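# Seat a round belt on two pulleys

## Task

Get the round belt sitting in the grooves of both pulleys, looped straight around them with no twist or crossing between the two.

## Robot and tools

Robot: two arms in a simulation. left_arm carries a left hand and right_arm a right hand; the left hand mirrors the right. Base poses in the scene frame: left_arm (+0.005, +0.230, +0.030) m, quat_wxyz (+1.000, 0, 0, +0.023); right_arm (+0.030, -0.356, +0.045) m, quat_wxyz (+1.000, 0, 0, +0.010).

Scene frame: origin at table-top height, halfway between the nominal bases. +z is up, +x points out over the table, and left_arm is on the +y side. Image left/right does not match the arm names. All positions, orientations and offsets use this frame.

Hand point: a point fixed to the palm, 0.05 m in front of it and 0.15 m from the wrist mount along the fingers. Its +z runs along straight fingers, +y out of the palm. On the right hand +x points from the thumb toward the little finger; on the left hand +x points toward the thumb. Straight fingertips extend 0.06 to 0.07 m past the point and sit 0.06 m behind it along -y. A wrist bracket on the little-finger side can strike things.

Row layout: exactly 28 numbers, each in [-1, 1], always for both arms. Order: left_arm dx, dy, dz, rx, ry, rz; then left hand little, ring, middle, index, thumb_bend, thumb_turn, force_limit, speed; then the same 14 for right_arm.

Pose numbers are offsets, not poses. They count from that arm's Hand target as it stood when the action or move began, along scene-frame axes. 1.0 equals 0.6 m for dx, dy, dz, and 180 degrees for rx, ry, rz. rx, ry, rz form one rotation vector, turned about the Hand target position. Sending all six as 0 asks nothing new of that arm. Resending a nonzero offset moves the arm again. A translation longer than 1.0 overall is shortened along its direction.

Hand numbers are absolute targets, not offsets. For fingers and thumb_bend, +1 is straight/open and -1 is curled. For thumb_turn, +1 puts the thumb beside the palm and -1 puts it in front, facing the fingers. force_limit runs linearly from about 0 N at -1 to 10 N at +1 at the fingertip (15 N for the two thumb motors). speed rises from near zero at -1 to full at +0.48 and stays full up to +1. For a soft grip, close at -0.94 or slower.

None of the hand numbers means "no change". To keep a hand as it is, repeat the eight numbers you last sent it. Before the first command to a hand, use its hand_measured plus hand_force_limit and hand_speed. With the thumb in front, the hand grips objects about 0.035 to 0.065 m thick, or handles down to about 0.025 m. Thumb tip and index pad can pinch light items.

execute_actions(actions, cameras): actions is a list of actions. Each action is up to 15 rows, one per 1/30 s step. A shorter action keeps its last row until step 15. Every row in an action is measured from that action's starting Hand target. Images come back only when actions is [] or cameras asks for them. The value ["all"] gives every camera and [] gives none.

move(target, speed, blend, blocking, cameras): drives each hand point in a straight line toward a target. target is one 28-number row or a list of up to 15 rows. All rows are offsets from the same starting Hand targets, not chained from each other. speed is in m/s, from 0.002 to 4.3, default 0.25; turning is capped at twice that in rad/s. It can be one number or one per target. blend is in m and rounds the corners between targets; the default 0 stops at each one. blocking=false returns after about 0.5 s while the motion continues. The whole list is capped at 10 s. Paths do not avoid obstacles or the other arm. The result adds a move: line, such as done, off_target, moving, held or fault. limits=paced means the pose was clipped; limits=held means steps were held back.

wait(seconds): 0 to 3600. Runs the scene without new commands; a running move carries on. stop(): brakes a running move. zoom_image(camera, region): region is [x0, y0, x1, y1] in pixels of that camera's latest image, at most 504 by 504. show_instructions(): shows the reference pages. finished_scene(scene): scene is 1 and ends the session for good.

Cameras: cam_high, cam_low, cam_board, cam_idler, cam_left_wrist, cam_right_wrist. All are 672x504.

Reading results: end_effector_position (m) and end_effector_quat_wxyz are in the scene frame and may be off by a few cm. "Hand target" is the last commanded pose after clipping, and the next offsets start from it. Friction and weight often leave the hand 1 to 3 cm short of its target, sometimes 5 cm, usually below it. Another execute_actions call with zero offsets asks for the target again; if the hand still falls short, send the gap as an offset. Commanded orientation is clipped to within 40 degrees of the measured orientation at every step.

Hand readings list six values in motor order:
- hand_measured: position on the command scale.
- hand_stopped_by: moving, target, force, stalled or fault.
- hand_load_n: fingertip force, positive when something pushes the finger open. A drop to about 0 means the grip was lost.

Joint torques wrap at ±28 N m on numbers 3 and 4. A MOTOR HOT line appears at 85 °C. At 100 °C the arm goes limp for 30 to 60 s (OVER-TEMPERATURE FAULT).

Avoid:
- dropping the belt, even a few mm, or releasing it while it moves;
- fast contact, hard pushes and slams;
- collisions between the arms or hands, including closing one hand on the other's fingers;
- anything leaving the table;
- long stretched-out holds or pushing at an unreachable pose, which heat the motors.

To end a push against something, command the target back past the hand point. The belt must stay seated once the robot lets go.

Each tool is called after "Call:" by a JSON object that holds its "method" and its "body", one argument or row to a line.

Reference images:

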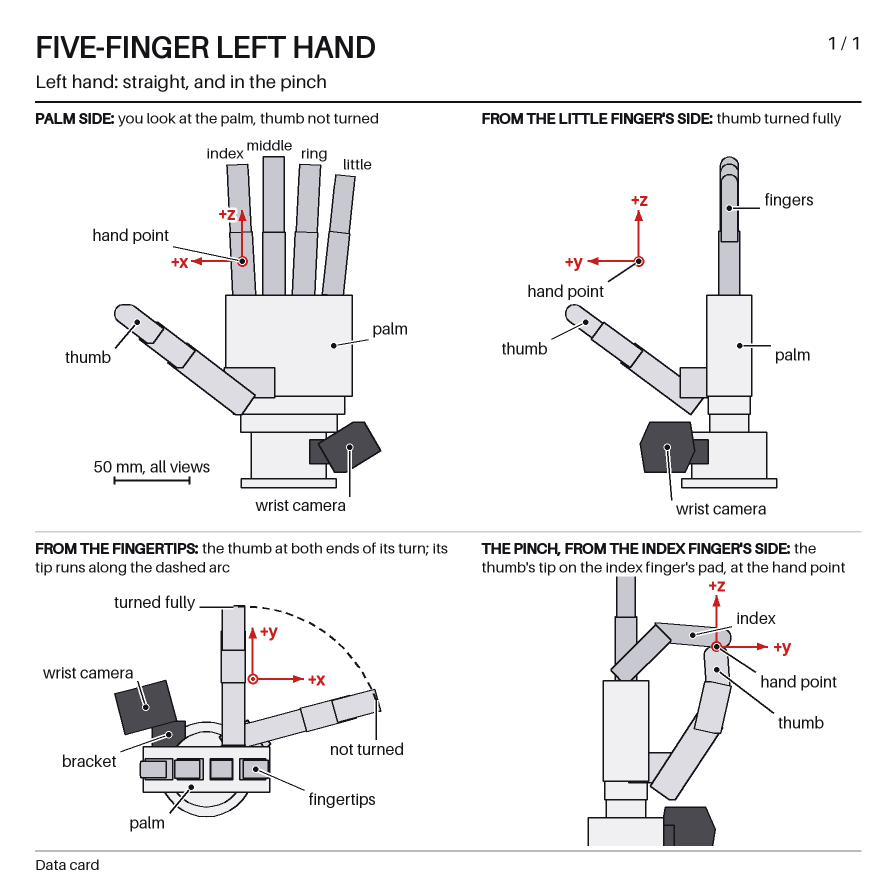

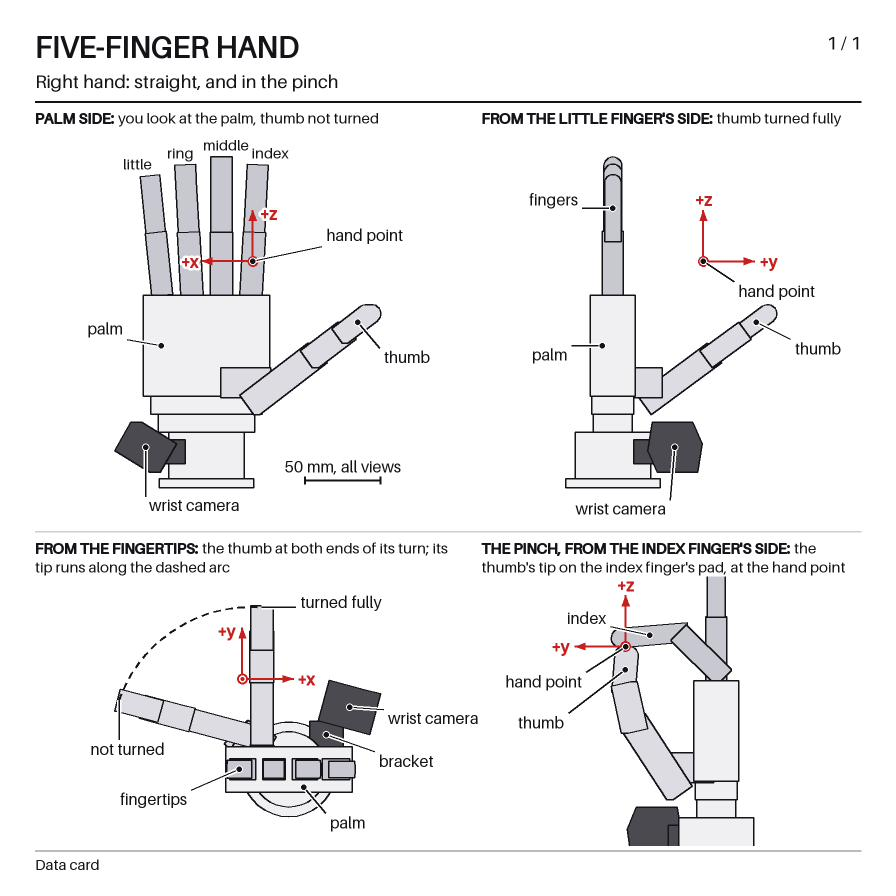

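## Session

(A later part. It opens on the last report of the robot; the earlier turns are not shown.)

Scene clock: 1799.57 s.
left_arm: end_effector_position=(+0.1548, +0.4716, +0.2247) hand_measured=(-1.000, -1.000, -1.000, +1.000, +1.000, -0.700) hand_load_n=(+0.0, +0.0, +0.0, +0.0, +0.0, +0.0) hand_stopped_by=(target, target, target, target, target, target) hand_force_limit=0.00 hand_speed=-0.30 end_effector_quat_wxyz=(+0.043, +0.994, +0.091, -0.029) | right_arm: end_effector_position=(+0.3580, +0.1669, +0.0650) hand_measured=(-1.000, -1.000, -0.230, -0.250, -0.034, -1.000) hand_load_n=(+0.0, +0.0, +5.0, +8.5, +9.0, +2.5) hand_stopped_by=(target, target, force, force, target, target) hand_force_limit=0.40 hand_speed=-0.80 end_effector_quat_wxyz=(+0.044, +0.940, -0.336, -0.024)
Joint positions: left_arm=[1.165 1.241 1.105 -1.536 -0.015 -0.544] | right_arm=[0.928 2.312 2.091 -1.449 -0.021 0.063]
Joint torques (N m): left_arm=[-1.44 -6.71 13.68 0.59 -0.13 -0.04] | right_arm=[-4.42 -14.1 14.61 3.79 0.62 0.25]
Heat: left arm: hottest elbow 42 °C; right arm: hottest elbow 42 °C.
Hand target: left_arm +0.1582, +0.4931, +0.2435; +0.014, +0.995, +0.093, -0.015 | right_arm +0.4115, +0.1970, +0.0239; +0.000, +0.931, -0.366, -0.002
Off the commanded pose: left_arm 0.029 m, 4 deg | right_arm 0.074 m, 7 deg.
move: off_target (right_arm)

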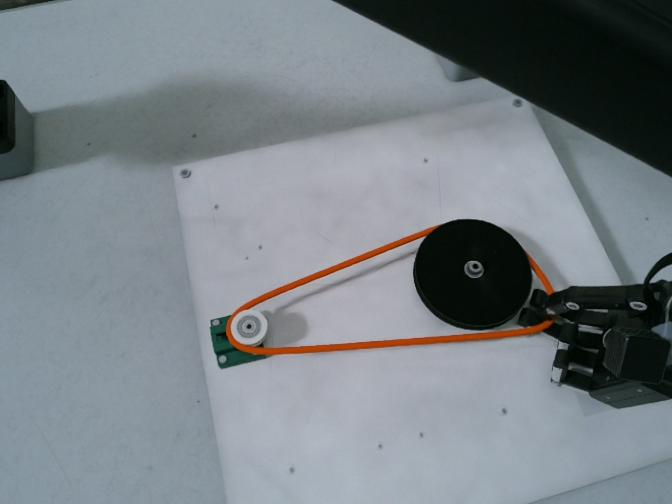

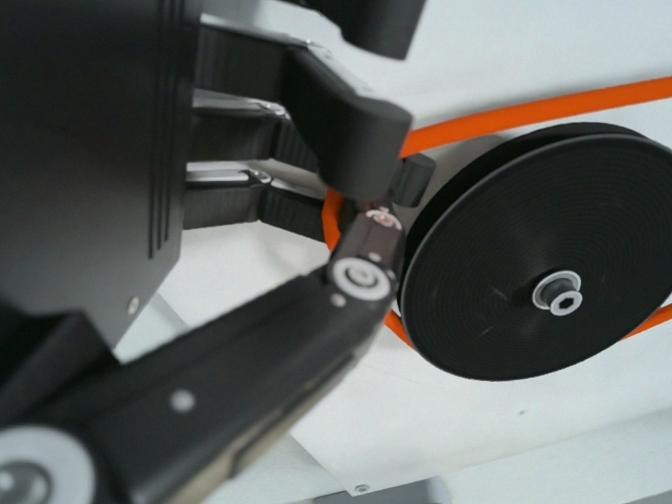

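Call:
{"method": "move", "body": {
  "target": [
    [0,0,0,0,0,0,-1,-1,-1,1,1,-0.7,0.0,-0.3,0,0,0.0,-0.064,0.053,0,-1,-1,-0.5,-0.5,-0.03,-1,0.4,-0.8]
  ],
  "speed": 0.06,
  "cameras": ["cam_board","cam_right_wrist","cam_low"]
}}

Call:
{"method": "zoom_image", "body": {
  "camera": "cam_board",
  "region": [440, 200, 650, 400]
}}

Call:
{"method": "zoom_image", "body": {
  "camera": "cam_low",
  "region": [300, 245, 370, 290]
}}

Scene clock: 1816.13 s.
left_arm: end_effector_position=(+0.1548, +0.4716, +0.2247) hand_measured=(-1.000, -1.000, -1.000, +1.000, +1.000, -0.700) hand_load_n=(+0.0, +0.0, +0.0, +0.0, +0.0, +0.0) hand_stopped_by=(target, target, target, target, target, target) hand_force_limit=0.00 hand_speed=-0.30 end_effector_quat_wxyz=(+0.043, +0.994, +0.091, -0.029) | right_arm: end_effector_position=(+0.3660, +0.1752, +0.0682) hand_measured=(-1.000, -1.000, -0.232, -0.250, -0.030, -1.000) hand_load_n=(+0.0, +0.0, +2.0, +10.0, +23.0, +4.5) hand_stopped_by=(target, target, force, force, target, target) hand_force_limit=0.40 hand_speed=-0.80 end_effector_quat_wxyz=(+0.099, +0.942, -0.317, -0.043)
Joint positions: left_arm=[1.165 1.241 1.105 -1.536 -0.015 -0.544] | right_arm=[0.928 2.48 2.381 -1.686 -0.025 0.023]
Joint torques (N m): left_arm=[-1.44 -6.71 13.67 0.58 -0.13 -0.04] | right_arm=[-4.6 -11.34 21.72 -0.27 0.31 0.6]
Heat: left arm: hottest elbow 42 °C; right arm: hottest elbow 44 °C.
Hand target: left_arm +0.1582, +0.4931, +0.2435; +0.014, +0.995, +0.093, -0.015 | right_arm +0.4115, +0.1970, +0.0239; +0.124, +0.923, -0.363, -0.043
Off the commanded pose: left_arm 0.029 m, 4 deg | right_arm 0.067 m, 6 deg.
joint sent to its limit (right arm) — joint 4 (wrist pitch), lower limit. The joint targets are off in position and orientation.
move: off_target (right_arm)
Images, in order (width x height): cam_low 672x504, cam_board 672x504, cam_right_wrist 672x504.

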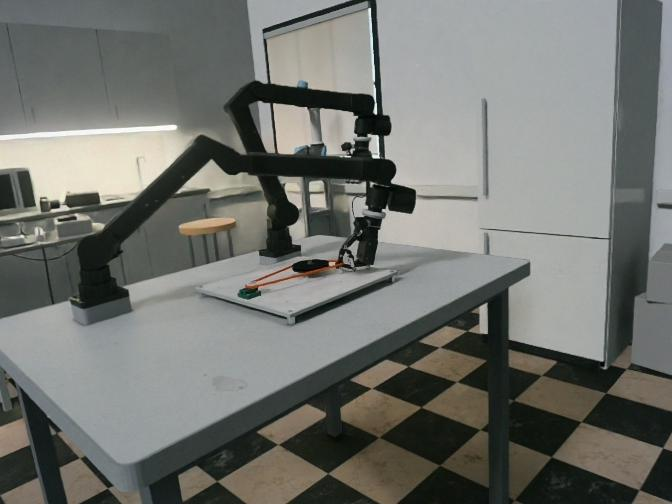

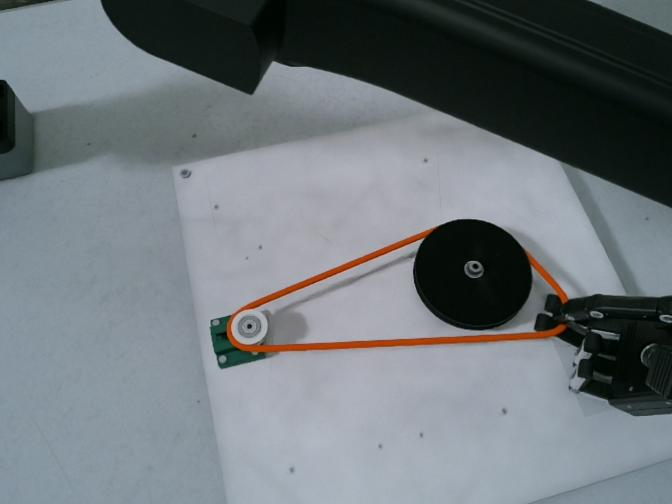

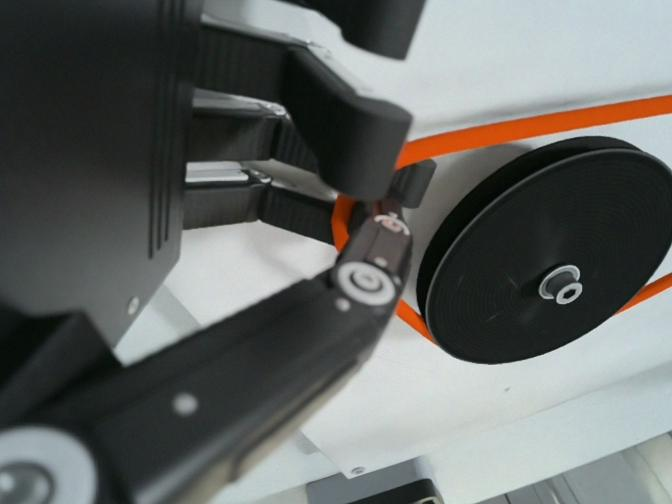

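Scaled by 2.400 from the camera's image (finer frame: 960x720).

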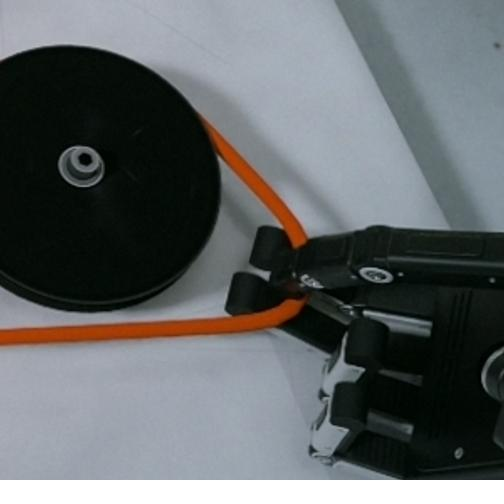

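Scaled by 7.200 from the camera's image (finer frame: 960x720).

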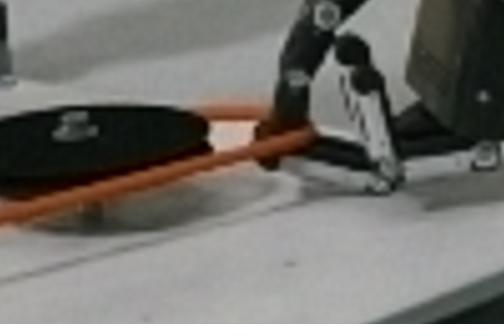

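Call:
{"method": "move", "body": {
  "target": [
    [0,0,0,0,0,0,-1,-1,-1,1,1,-0.7,0.0,-0.3,-0.03,-0.04,0.03,0.064,-0.053,0,-1,-1,-0.5,-0.5,-0.03,-1,0.4,-0.8],
    [0,0,0,0,0,0,-1,-1,-1,1,1,-0.7,0.0,-0.3,-0.03,-0.04,0.03,0.128,-0.106,0,-1,-1,-0.5,-0.5,-0.03,-1,0.4,-0.8]
  ],
  "speed": 0.08,
  "cameras": ["cam_board","cam_right_wrist","cam_low"]
}}

Call:
{"method": "zoom_image", "body": {
  "camera": "cam_board",
  "region": [440, 200, 650, 400]
}}

Call:
{"method": "zoom_image", "body": {
  "camera": "cam_low",
  "region": [300, 245, 370, 290]
}}

Scene clock: 1829.17 s.
left_arm: end_effector_position=(+0.1548, +0.4716, +0.2247) hand_measured=(-1.000, -1.000, -1.000, +1.000, +1.000, -0.700) hand_load_n=(+0.0, +0.0, +0.0, +0.0, +0.0, +0.0) hand_stopped_by=(target, target, target, target, target, target) hand_force_limit=0.00 hand_speed=-0.30 end_effector_quat_wxyz=(+0.043, +0.994, +0.091, -0.029) | right_arm: end_effector_position=(+0.3594, +0.1642, +0.0588) hand_measured=(-1.000, -1.000, -0.232, -0.250, -0.030, -1.000) hand_load_n=(+0.0, +0.0, +2.0, +7.0, +19.0, +3.0) hand_stopped_by=(target, target, force, force, target, target) hand_force_limit=0.40 hand_speed=-0.80 end_effector_quat_wxyz=(-0.092, +0.934, -0.345, +0.020)
Joint positions: left_arm=[1.165 1.241 1.105 -1.536 -0.015 -0.544] | right_arm=[0.925 2.08 1.704 -1.007 -0.011 0.084]
Joint torques (N m): left_arm=[-1.44 -6.71 13.68 0.59 -0.13 -0.05] | right_arm=[-3.9 -16.62 8.34 4.03 0.6 0.08]
Heat: left arm: hottest elbow 42 °C; right arm: hottest elbow 50 °C.
Hand target: left_arm +0.1582, +0.4931, +0.2435; +0.014, +0.995, +0.093, -0.015 | right_arm +0.3935, +0.1731, +0.0421; -0.124, +0.923, -0.362, +0.039
Off the commanded pose: left_arm 0.029 m, 4 deg | right_arm 0.039 m, 5 deg.
move: off_target (right_arm)
Images, in order (width x height): cam_low 672x504, cam_board 672x504, cam_right_wrist 672x504.

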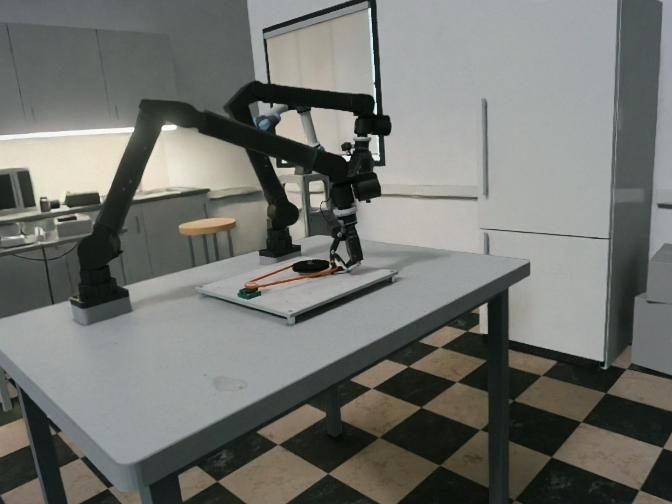

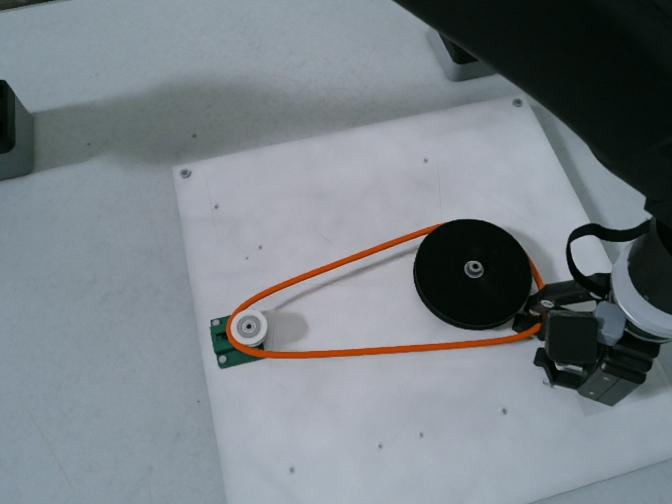

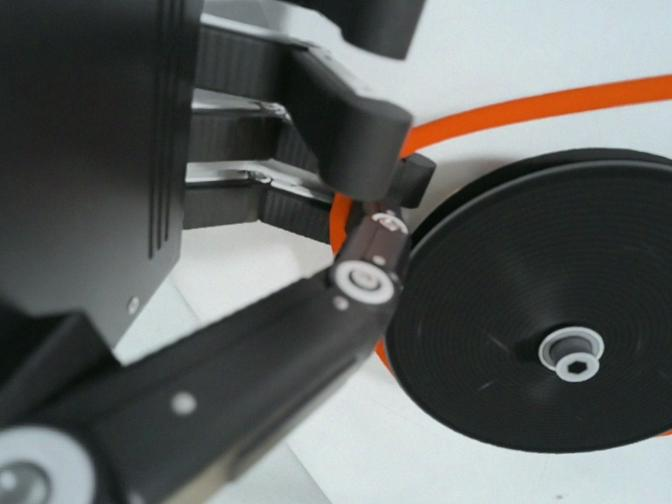

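Scaled by 2.400 from the camera's image (finer frame: 960x720).

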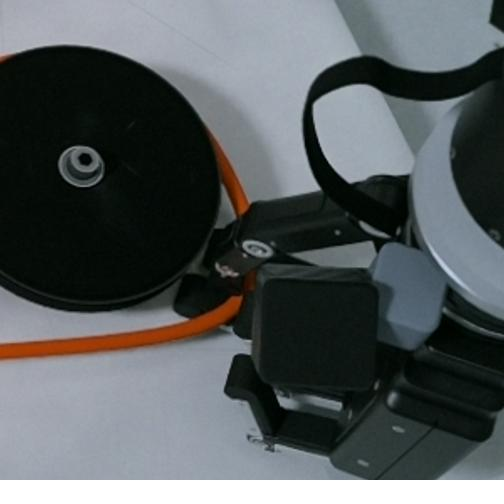

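Scaled by 7.200 from the camera's image (finer frame: 960x720).

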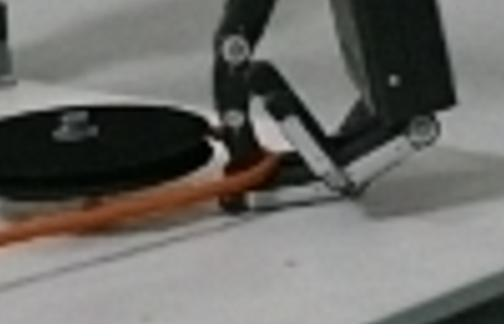

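Call:
{"method": "move", "body": {
  "target": [
    [0,0,0,0,0,0,-1,-1,-1,1,1,-0.7,0.0,-0.3,0.035,-0.03,0.0,0,0,-0.08,-1,-1,-0.5,-0.5,-0.03,-1,0.4,-0.8]
  ],
  "speed": 0.06,
  "cameras": ["cam_board","cam_right_wrist","cam_low"]
}}

Call:
{"method": "zoom_image", "body": {
  "camera": "cam_board",
  "region": [440, 200, 650, 400]
}}

Call:
{"method": "zoom_image", "body": {
  "camera": "cam_low",
  "region": [280, 245, 370, 300]
}}

Scene clock: 1861.47 s.
left_arm: end_effector_position=(+0.1548, +0.4716, +0.2247) hand_measured=(-1.000, -1.000, -1.000, +1.000, +1.000, -0.700) hand_load_n=(+0.0, +0.0, +0.0, +0.0, -0.5, +0.0) hand_stopped_by=(target, target, target, target, target, target) hand_force_limit=0.00 hand_speed=-0.30 end_effector_quat_wxyz=(+0.043, +0.994, +0.091, -0.029) | right_arm: end_effector_position=(+0.3702, +0.1601, +0.0588) hand_measured=(-1.000, -1.000, -0.232, -0.250, -0.030, -1.000) hand_load_n=(+0.0, +0.0, +2.5, +7.0, +19.0, +2.5) hand_stopped_by=(target, target, force, force, target, target) hand_force_limit=0.40 hand_speed=-0.80 end_effector_quat_wxyz=(-0.095, +0.887, -0.451, +0.032)
Joint positions: left_arm=[1.165 1.241 1.105 -1.536 -0.015 -0.544] | right_arm=[0.902 2.057 1.665 -0.981 0.029 0.288]
Joint torques (N m): left_arm=[-1.44 -6.71 13.68 0.59 -0.13 -0.05] | right_arm=[-5.71 -16.38 7.97 3.48 1.16 0.08]
Heat: left arm: hottest elbow 42 °C; right arm: hottest elbow 43 °C.
Hand target: left_arm +0.1582, +0.4931, +0.2435; +0.014, +0.995, +0.093, -0.015 | right_arm +0.4145, +0.1550, +0.0419; -0.118, +0.870, -0.475, +0.054
Off the commanded pose: left_arm 0.029 m, 4 deg | right_arm 0.048 m, 5 deg.
move: off_target (right_arm)
Images, in order (width x height): cam_low 672x504, cam_board 672x504, cam_right_wrist 672x504.

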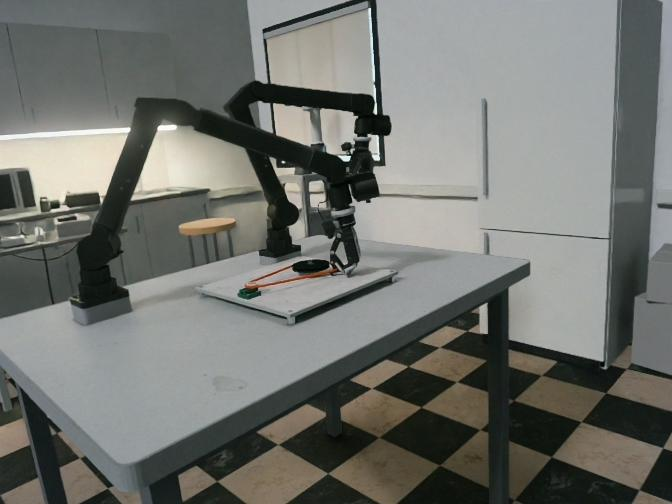

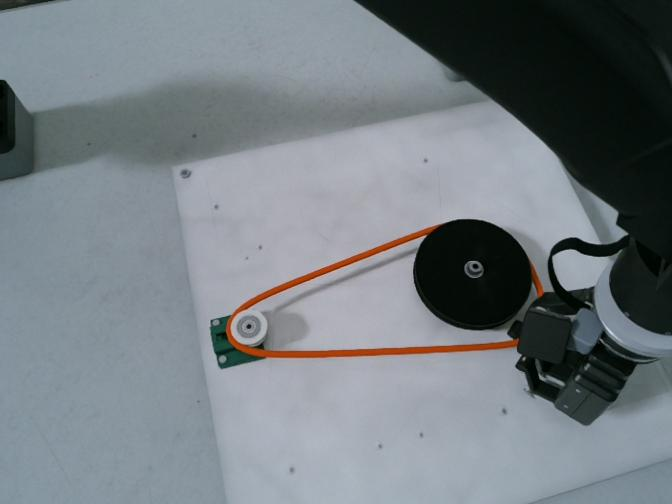

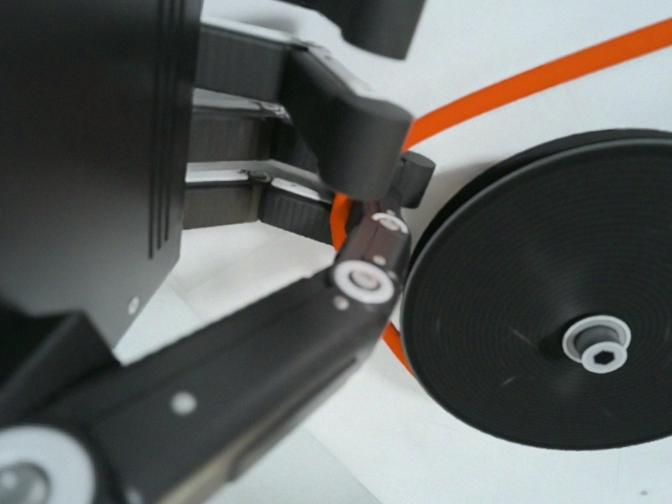

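Scaled by 2.400 from the camera's image (finer frame: 960x720).

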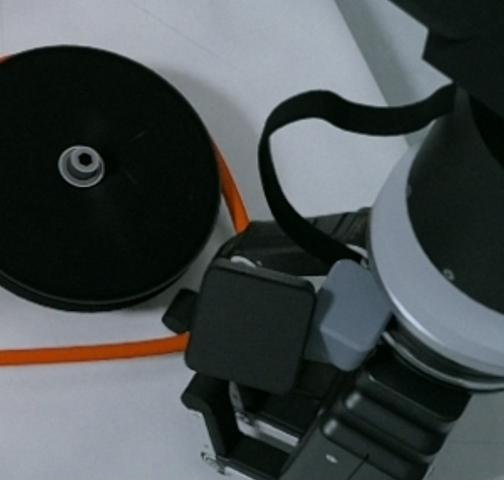

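Scaled by 5.600 from the camera's image (finer frame: 960x720).

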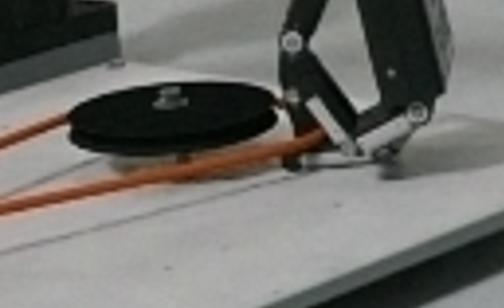

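Call:
{"method": "move", "body": {
  "target": [
    [0,0,0,0,0,0,-1,-1,-1,1,1,-0.7,0.0,-0.3,0.035,-0.04,0.0,0,0,-0.08,-1,-1,-0.5,-0.5,-0.03,-1,0.4,-0.8]
  ],
  "speed": 0.06,
  "cameras": ["cam_board","cam_right_wrist","cam_low"]
}}

Call:
{"method": "zoom_image", "body": {
  "camera": "cam_board",
  "region": [440, 200, 650, 400]
}}

Call:
{"method": "zoom_image", "body": {
  "camera": "cam_low",
  "region": [280, 245, 370, 300]
}}

Scene clock: 1866.87 s.
left_arm: end_effector_position=(+0.1548, +0.4716, +0.2247) hand_measured=(-1.000, -1.000, -1.000, +1.000, +1.000, -0.700) hand_load_n=(+0.0, +0.0, +0.0, +0.0, +0.0, +0.0) hand_stopped_by=(target, target, target, target, target, target) hand_force_limit=0.00 hand_speed=-0.30 end_effector_quat_wxyz=(+0.043, +0.994, +0.091, -0.029) | right_arm: end_effector_position=(+0.3868, +0.1436, +0.0586) hand_measured=(-1.000, -1.000, -0.232, -0.250, -0.030, -1.000) hand_load_n=(+0.0, +0.0, +2.5, +7.0, +19.0, +2.5) hand_stopped_by=(target, target, force, force, target, target) hand_force_limit=0.40 hand_speed=-0.80 end_effector_quat_wxyz=(-0.090, +0.828, -0.552, +0.045)
Joint positions: left_arm=[1.165 1.241 1.105 -1.536 -0.015 -0.544] | right_arm=[0.864 2.028 1.617 -0.972 0.071 0.483]
Joint torques (N m): left_arm=[-1.44 -6.71 13.67 0.59 -0.13 -0.04] | right_arm=[-6.48 -16.15 7.76 3.25 1.44 0.07]
Heat: left arm: hottest elbow 42 °C; right arm: hottest elbow 43 °C.
Hand target: left_arm +0.1582, +0.4931, +0.2435; +0.014, +0.995, +0.093, -0.015 | right_arm +0.4354, +0.1311, +0.0420; -0.110, +0.804, -0.580, +0.068
Off the commanded pose: left_arm 0.029 m, 4 deg | right_arm 0.053 m, 6 deg.
move: off_target (right_arm)
Images, in order (width x height): cam_low 672x504, cam_board 672x504, cam_right_wrist 672x504.

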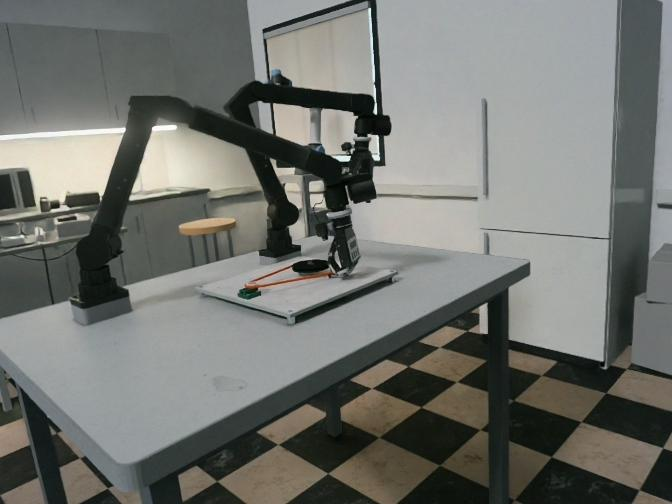

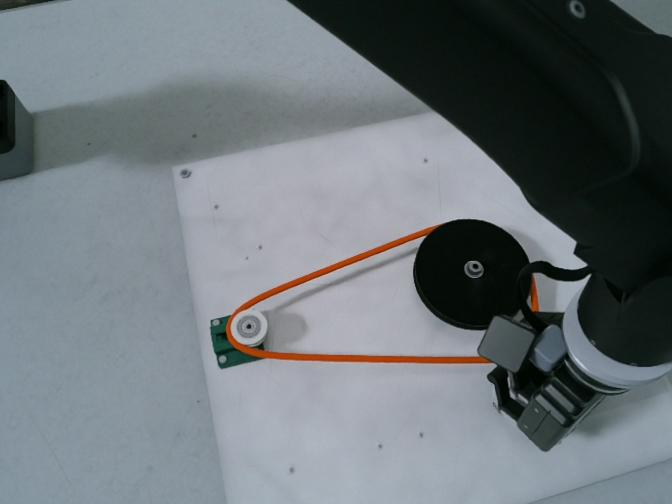

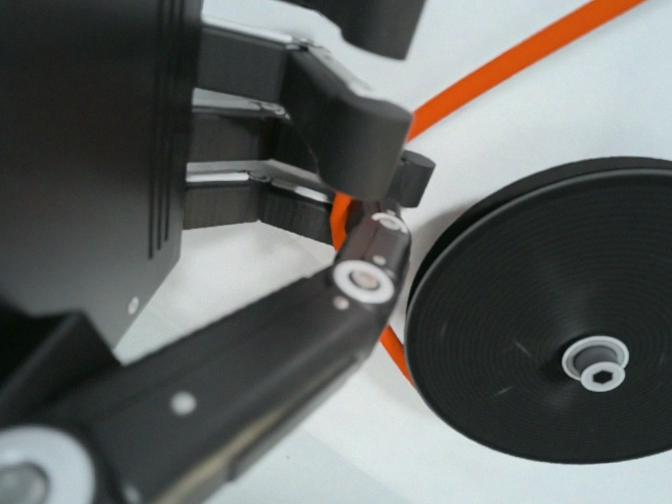

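Scaled by 2.400 from the camera's image (finer frame: 960x720).

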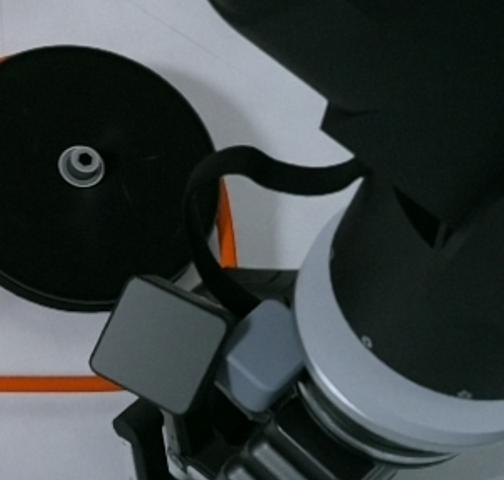

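Scaled by 5.600 from the camera's image (finer frame: 960x720).

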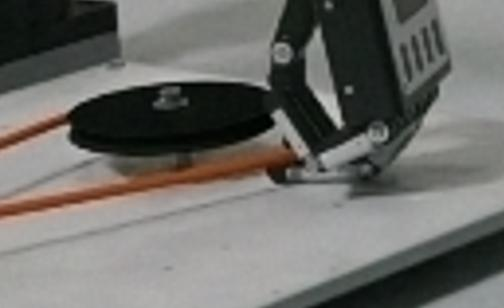

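Call:
{"method": "move", "body": {
  "target": [
    [0,0,0,0,0,0,-1,-1,-1,1,1,-0.7,0.0,-0.3,0.01,-0.06,0.0,0,0,-0.08,-1,-1,-0.5,-0.5,-0.03,-1,0.4,-0.8]
  ],
  "speed": 0.06,
  "cameras": ["cam_board","cam_right_wrist","cam_low"]
}}

Call:
{"method": "zoom_image", "body": {
  "camera": "cam_low",
  "region": [280, 245, 370, 300]
}}

Scene clock: 1872.53 s.
left_arm: end_effector_position=(+0.1548, +0.4716, +0.2247) hand_measured=(-1.000, -1.000, -1.000, +1.000, +1.000, -0.700) hand_load_n=(+0.0, +0.5, +0.0, +0.0, +0.0, +0.0) hand_stopped_by=(target, target, target, target, target, target) hand_force_limit=0.00 hand_speed=-0.30 end_effector_quat_wxyz=(+0.043, +0.994, +0.091, -0.029) | right_arm: end_effector_position=(+0.4019, +0.1160, +0.0584) hand_measured=(-1.000, -1.000, -0.232, -0.250, -0.030, -1.000) hand_load_n=(+0.0, +0.0, +2.5, +7.0, +19.0, +2.0) hand_stopped_by=(target, target, force, force, target, target) hand_force_limit=0.40 hand_speed=-0.80 end_effector_quat_wxyz=(-0.093, +0.750, -0.652, +0.060)
Joint positions: left_arm=[1.165 1.241 1.105 -1.536 -0.015 -0.544] | right_arm=[0.819 1.967 1.518 -0.933 0.117 0.688]
Joint torques (N m): left_arm=[-1.44 -6.71 13.67 0.59 -0.13 -0.05] | right_arm=[-6.42 -15.21 7.1 2.4 1.46 0.1]
Heat: left arm: hottest elbow 42 °C; right arm: hottest elbow 42 °C.
Hand target: left_arm +0.1582, +0.4931, +0.2435; +0.014, +0.995, +0.093, -0.015 | right_arm +0.4415, +0.0949, +0.0419; -0.100, +0.725, -0.677, +0.081
Off the commanded pose: left_arm 0.029 m, 4 deg | right_arm 0.048 m, 5 deg.
move: off_target (right_arm)
Images, in order (width x height): cam_low 672x504, cam_board 672x504, cam_right_wrist 672x504.

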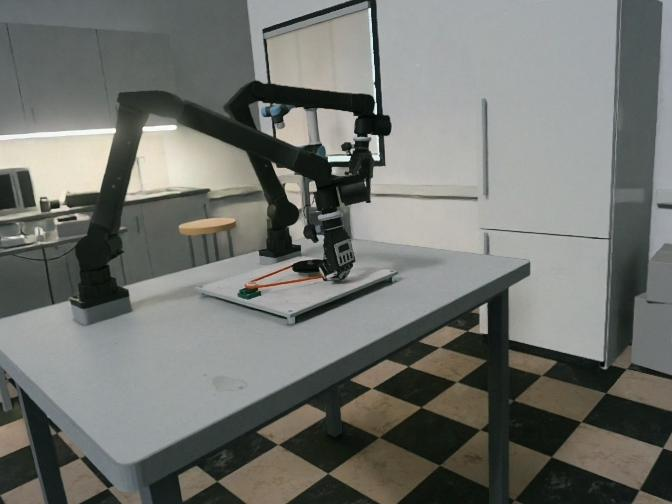

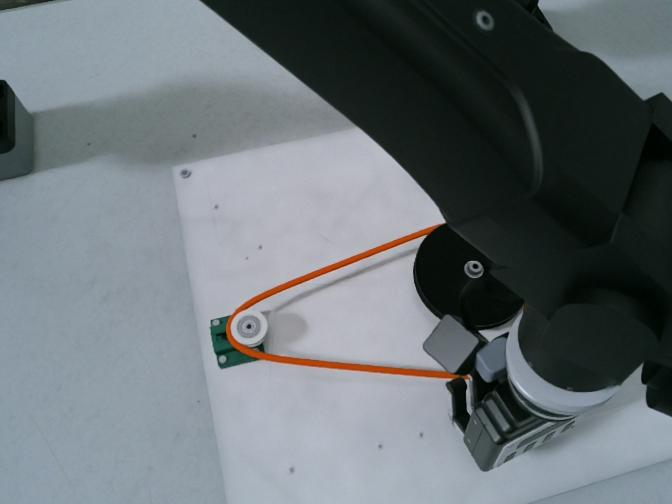

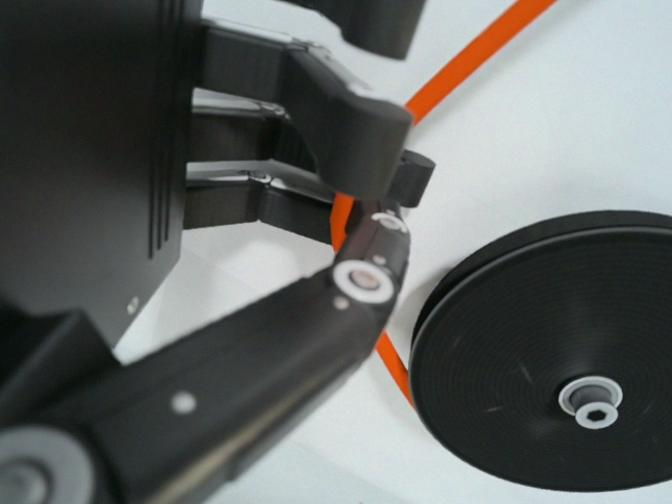

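Scaled by 5.600 from the camera's image (finer frame: 960x720).

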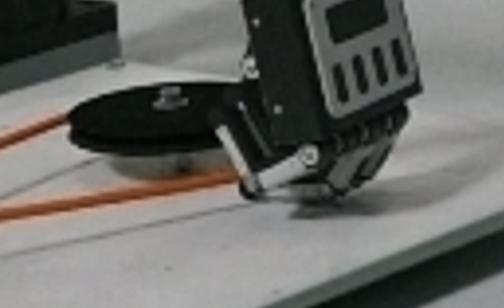

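Call:
{"method": "move", "body": {
  "target": [
    [0,0,0,0,0,0,-1,-1,-1,1,1,-0.7,0.0,-0.3,-0.03,-0.06,0.0,0,0,-0.03,-1,-1,-0.5,-0.5,-0.03,-1,0.4,-0.8]
  ],
  "speed": 0.06,
  "cameras": ["cam_board","cam_right_wrist","cam_low"]
}}

Call:
{"method": "zoom_image", "body": {
  "camera": "cam_low",
  "region": [280, 245, 370, 300]
}}

Scene clock: 1877.60 s.
left_arm: end_effector_position=(+0.1548, +0.4716, +0.2247) hand_measured=(-1.000, -1.000, -1.000, +1.000, +1.000, -0.700) hand_load_n=(+0.0, +0.0, +0.0, +0.0, +0.0, +0.0) hand_stopped_by=(target, target, target, target, target, target) hand_force_limit=0.00 hand_speed=-0.30 end_effector_quat_wxyz=(+0.043, +0.994, +0.091, -0.029) | right_arm: end_effector_position=(+0.4058, +0.0811, +0.0587) hand_measured=(-1.000, -1.000, -0.232, -0.250, -0.030, -1.000) hand_load_n=(+0.0, +0.0, +3.5, +7.5, +17.5, +2.0) hand_stopped_by=(target, target, force, force, target, target) hand_force_limit=0.40 hand_speed=-0.80 end_effector_quat_wxyz=(-0.105, +0.706, -0.697, +0.072)
Joint positions: left_arm=[1.165 1.241 1.105 -1.536 -0.015 -0.544] | right_arm=[0.78 1.884 1.387 -0.862 0.144 0.771]
Joint torques (N m): left_arm=[-1.38 -6.71 13.68 0.59 -0.13 -0.04] | right_arm=[-4.42 -14.62 6.11 1.36 0.99 -0.03]
Heat: left arm: hottest elbow 42 °C; right arm: hottest elbow 42 °C.
Hand target: left_arm +0.1582, +0.4931, +0.2435; +0.014, +0.995, +0.093, -0.015 | right_arm +0.4235, +0.0590, +0.0420; -0.097, +0.692, -0.710, +0.086
Off the commanded pose: left_arm 0.029 m, 4 deg | right_arm 0.033 m, 3 deg.
move: off_target (right_arm)
Images, in order (width x height): cam_low 672x504, cam_board 672x504, cam_right_wrist 672x504.

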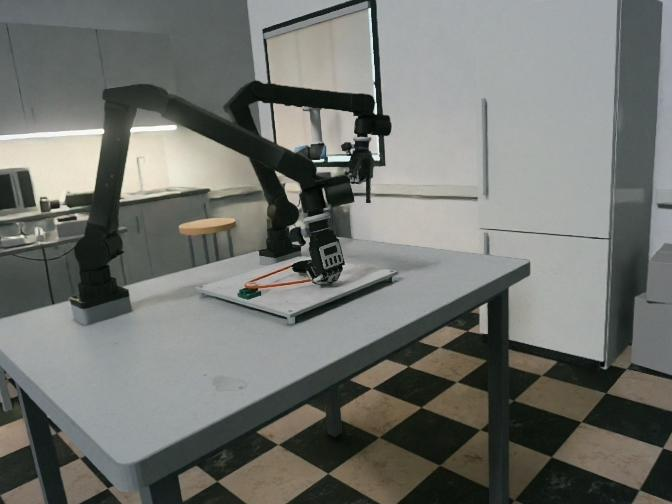

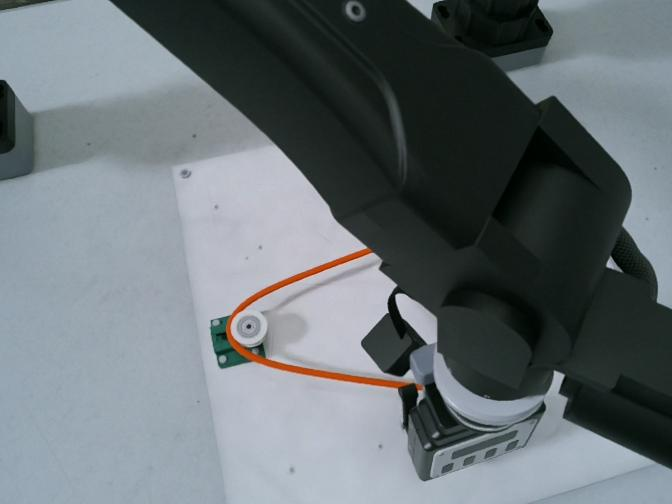

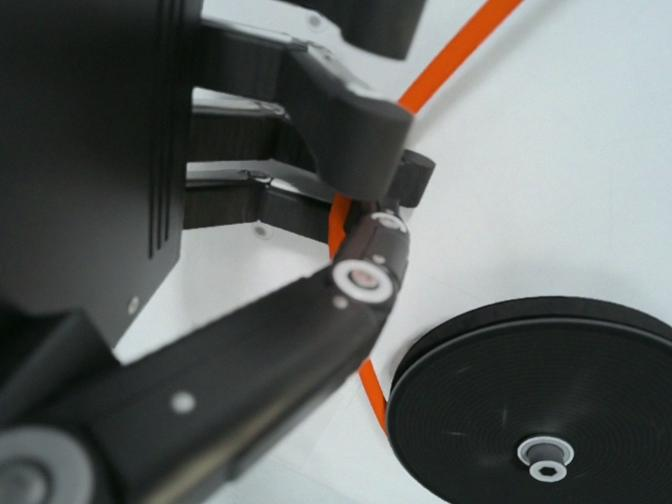

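Scaled by 5.600 from the camera's image (finer frame: 960x720).

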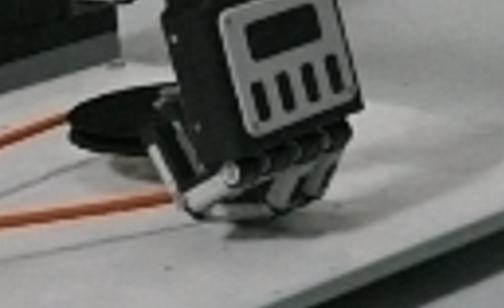

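Call:
{"method": "move", "body": {
  "target": [
    [0,0,0,0,0,0,-1,-1,-1,1,1,-0.7,0.0,-0.3,-0.07,-0.03,0.0,0,0,0,-1,-1,-0.5,-0.5,-0.03,-1,0.4,-0.8]
  ],
  "speed": 0.06,
  "cameras": ["cam_board","cam_right_wrist","cam_idler"]
}}

Call:
{"method": "zoom_image", "body": {
  "camera": "cam_idler",
  "region": [330, 150, 672, 300]
}}

Scene clock: 1881.53 s.
left_arm: end_effector_position=(+0.1548, +0.4716, +0.2247) hand_measured=(-1.000, -1.000, -1.000, +1.000, +1.000, -0.700) hand_load_n=(+0.0, +0.0, +0.0, +0.0, +0.0, +0.0) hand_stopped_by=(target, target, target, target, target, target) hand_force_limit=0.00 hand_speed=-0.30 end_effector_quat_wxyz=(+0.043, +0.994, +0.091, -0.029) | right_arm: end_effector_position=(+0.3881, +0.0556, +0.0586) hand_measured=(-1.000, -1.000, -0.230, -0.250, -0.030, -1.000) hand_load_n=(+0.0, +0.0, +5.5, +8.0, +14.5, +1.5) hand_stopped_by=(target, target, force, force, target, target) hand_force_limit=0.40 hand_speed=-0.80 end_effector_quat_wxyz=(-0.117, +0.691, -0.708, +0.082)
Joint positions: left_arm=[1.165 1.241 1.105 -1.536 -0.015 -0.544] | right_arm=[0.779 1.797 1.255 -0.796 0.169 0.802]
Joint torques (N m): left_arm=[-1.44 -6.71 13.67 0.59 -0.14 -0.04] | right_arm=[-1.49 -13.45 5.33 0.69 0.29 -0.06]
Heat: left arm: hottest elbow 42 °C; right arm: hottest elbow 41 °C.
Hand target: left_arm +0.1582, +0.4931, +0.2435; +0.014, +0.995, +0.093, -0.015 | right_arm +0.3815, +0.0411, +0.0420; -0.097, +0.692, -0.710, +0.086
Off the commanded pose: left_arm 0.029 m, 4 deg | right_arm 0.023 m, 2 deg.
move: off_target (right_arm)
Images, in order (width x height): cam_board 672x504, cam_idler 672x504, cam_right_wrist 672x504.

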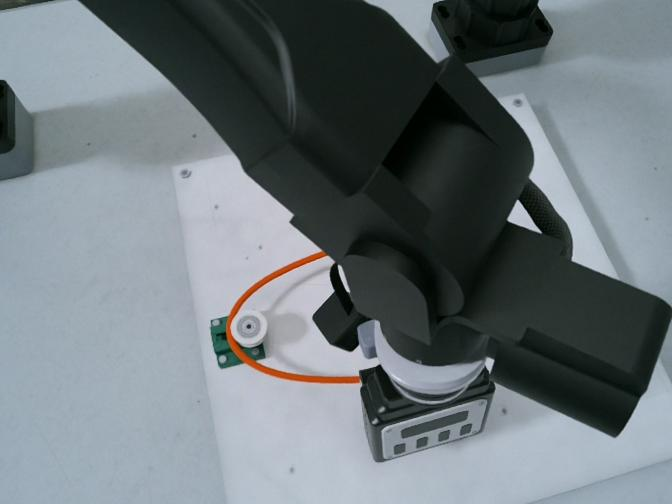

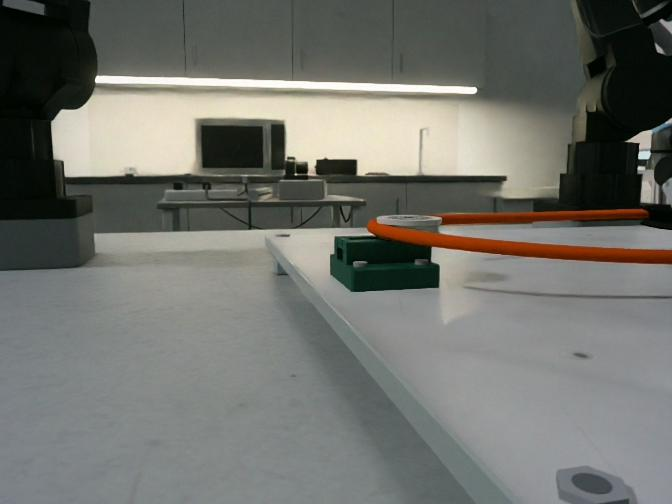

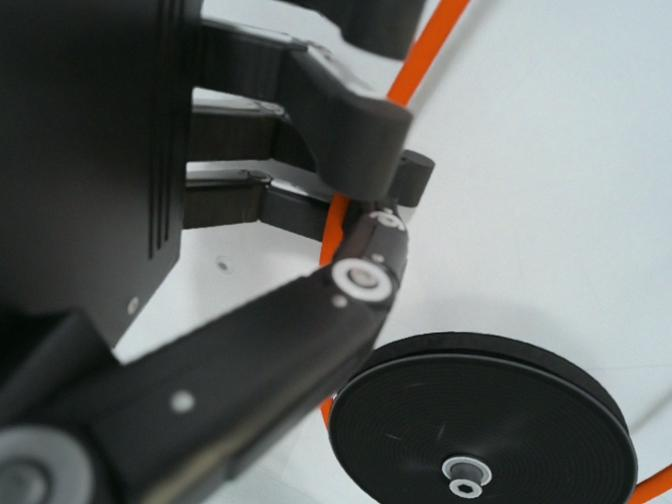

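Scaled by 1.474 from the camera's image (finer frame: 960x720).

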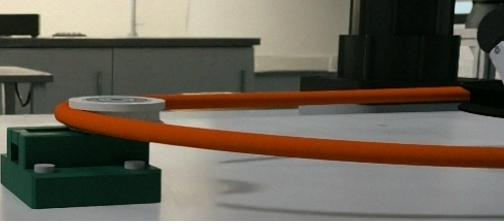

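Call:
{"method": "zoom_image", "body": {
  "camera": "cam_idler",
  "region": [330, 180, 500, 300]
}}

Call:
{"method": "zoom_image", "body": {
  "camera": "cam_board",
  "region": [200, 240, 380, 400]
}}

Scaled by 2.965 from the camera's image (finer frame: 960x720).

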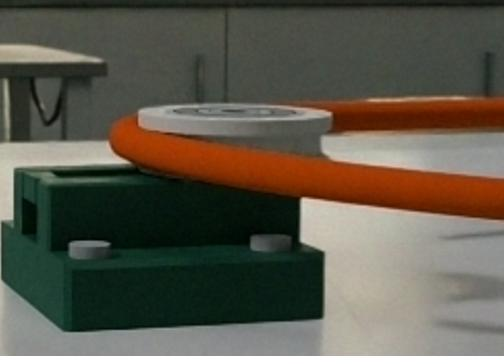

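Scaled by 2.800 from the camera's image (finer frame: 960x720).

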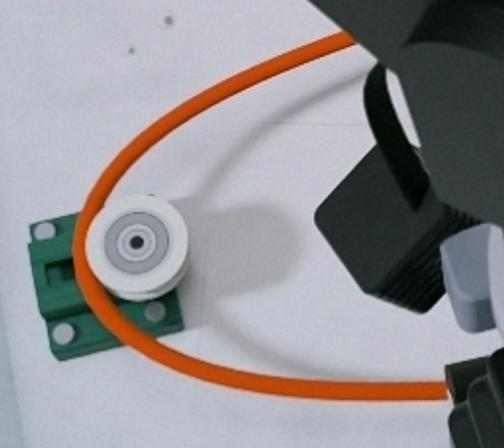

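Call:
{"method": "move", "body": {
  "target": [
    [0,0,0,0,0,0,-1,-1,-1,1,1,-0.7,0.0,-0.3,0,0,0.0,0,0,0,-1,-1,-0.5,-0.5,0.3,-1,0.4,-0.8]
  ],
  "speed": 0.06,
  "cameras": ["cam_board","cam_right_wrist","cam_idler"]
}}

Scene clock: 1894.83 s.
left_arm: end_effector_position=(+0.1548, +0.4716, +0.2247) hand_measured=(-1.000, -1.000, -1.000, +1.000, +1.000, -0.700) hand_load_n=(+0.0, +0.0, +0.0, +0.0, +0.0, +0.0) hand_stopped_by=(target, target, target, target, target, target) hand_force_limit=0.00 hand_speed=-0.30 end_effector_quat_wxyz=(+0.043, +0.994, +0.091, -0.029) | right_arm: end_effector_position=(+0.3866, +0.0525, +0.0558) hand_measured=(-1.000, -1.000, -0.232, -0.252, +0.300, -1.000) hand_load_n=(+0.0, +0.0, +0.0, +0.0, +0.0, +0.0) hand_stopped_by=(target, target, force, force, target, target) hand_force_limit=0.40 hand_speed=-0.80 end_effector_quat_wxyz=(-0.113, +0.691, -0.709, +0.084)
Joint positions: left_arm=[1.165 1.241 1.105 -1.536 -0.015 -0.544] | right_arm=[0.778 1.797 1.247 -0.796 0.174 0.805]
Joint torques (N m): left_arm=[-1.44 -6.71 13.68 0.59 -0.13 -0.04] | right_arm=[-1.49 -13.22 5.86 0.4 0.12 -0.05]
Heat: left arm: hottest elbow 42 °C; right arm: hottest elbow 40 °C.
Hand target: left_arm +0.1582, +0.4931, +0.2435; +0.014, +0.995, +0.093, -0.015 | right_arm +0.3815, +0.0410, +0.0419; -0.097, +0.692, -0.710, +0.086
Off the commanded pose: left_arm 0.029 m, 4 deg | right_arm 0.019 m, 2 deg.
move: done
Images, in order (width x height): cam_board 672x504, cam_idler 672x504, cam_right_wrist 672x504.

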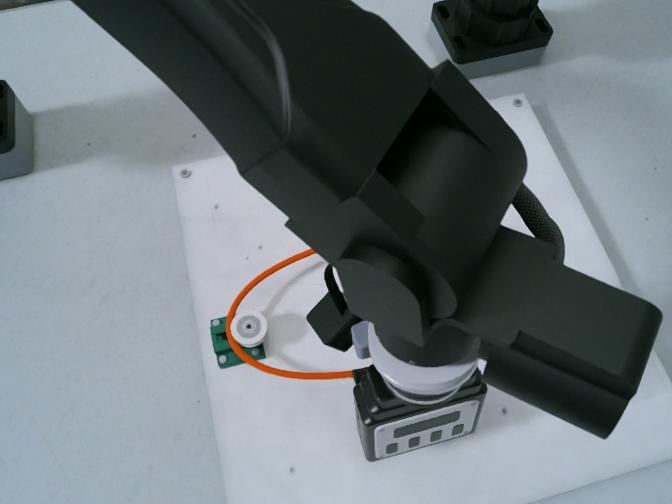

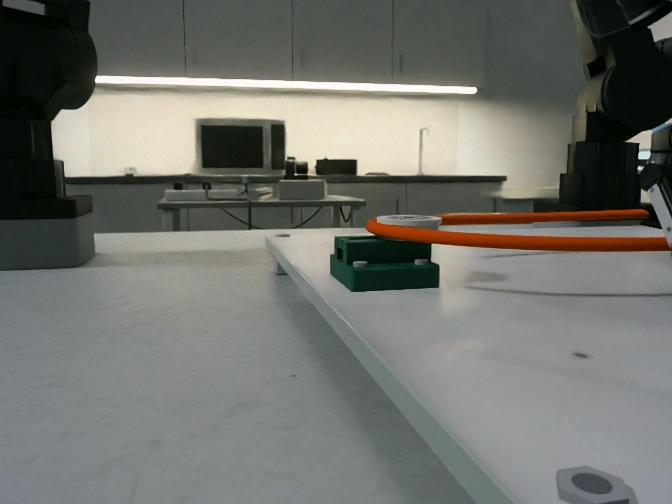

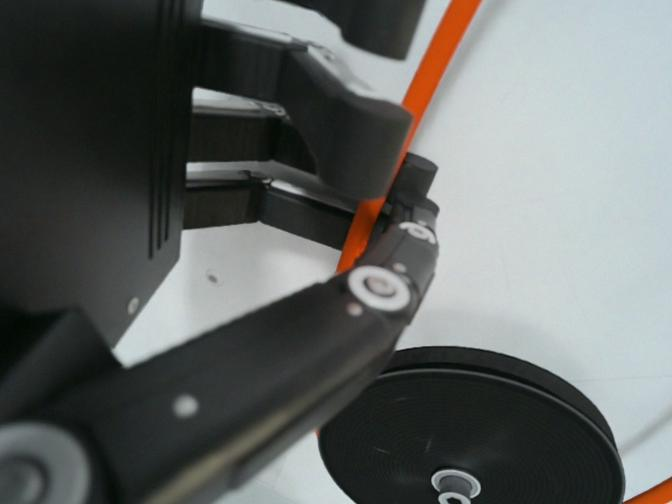

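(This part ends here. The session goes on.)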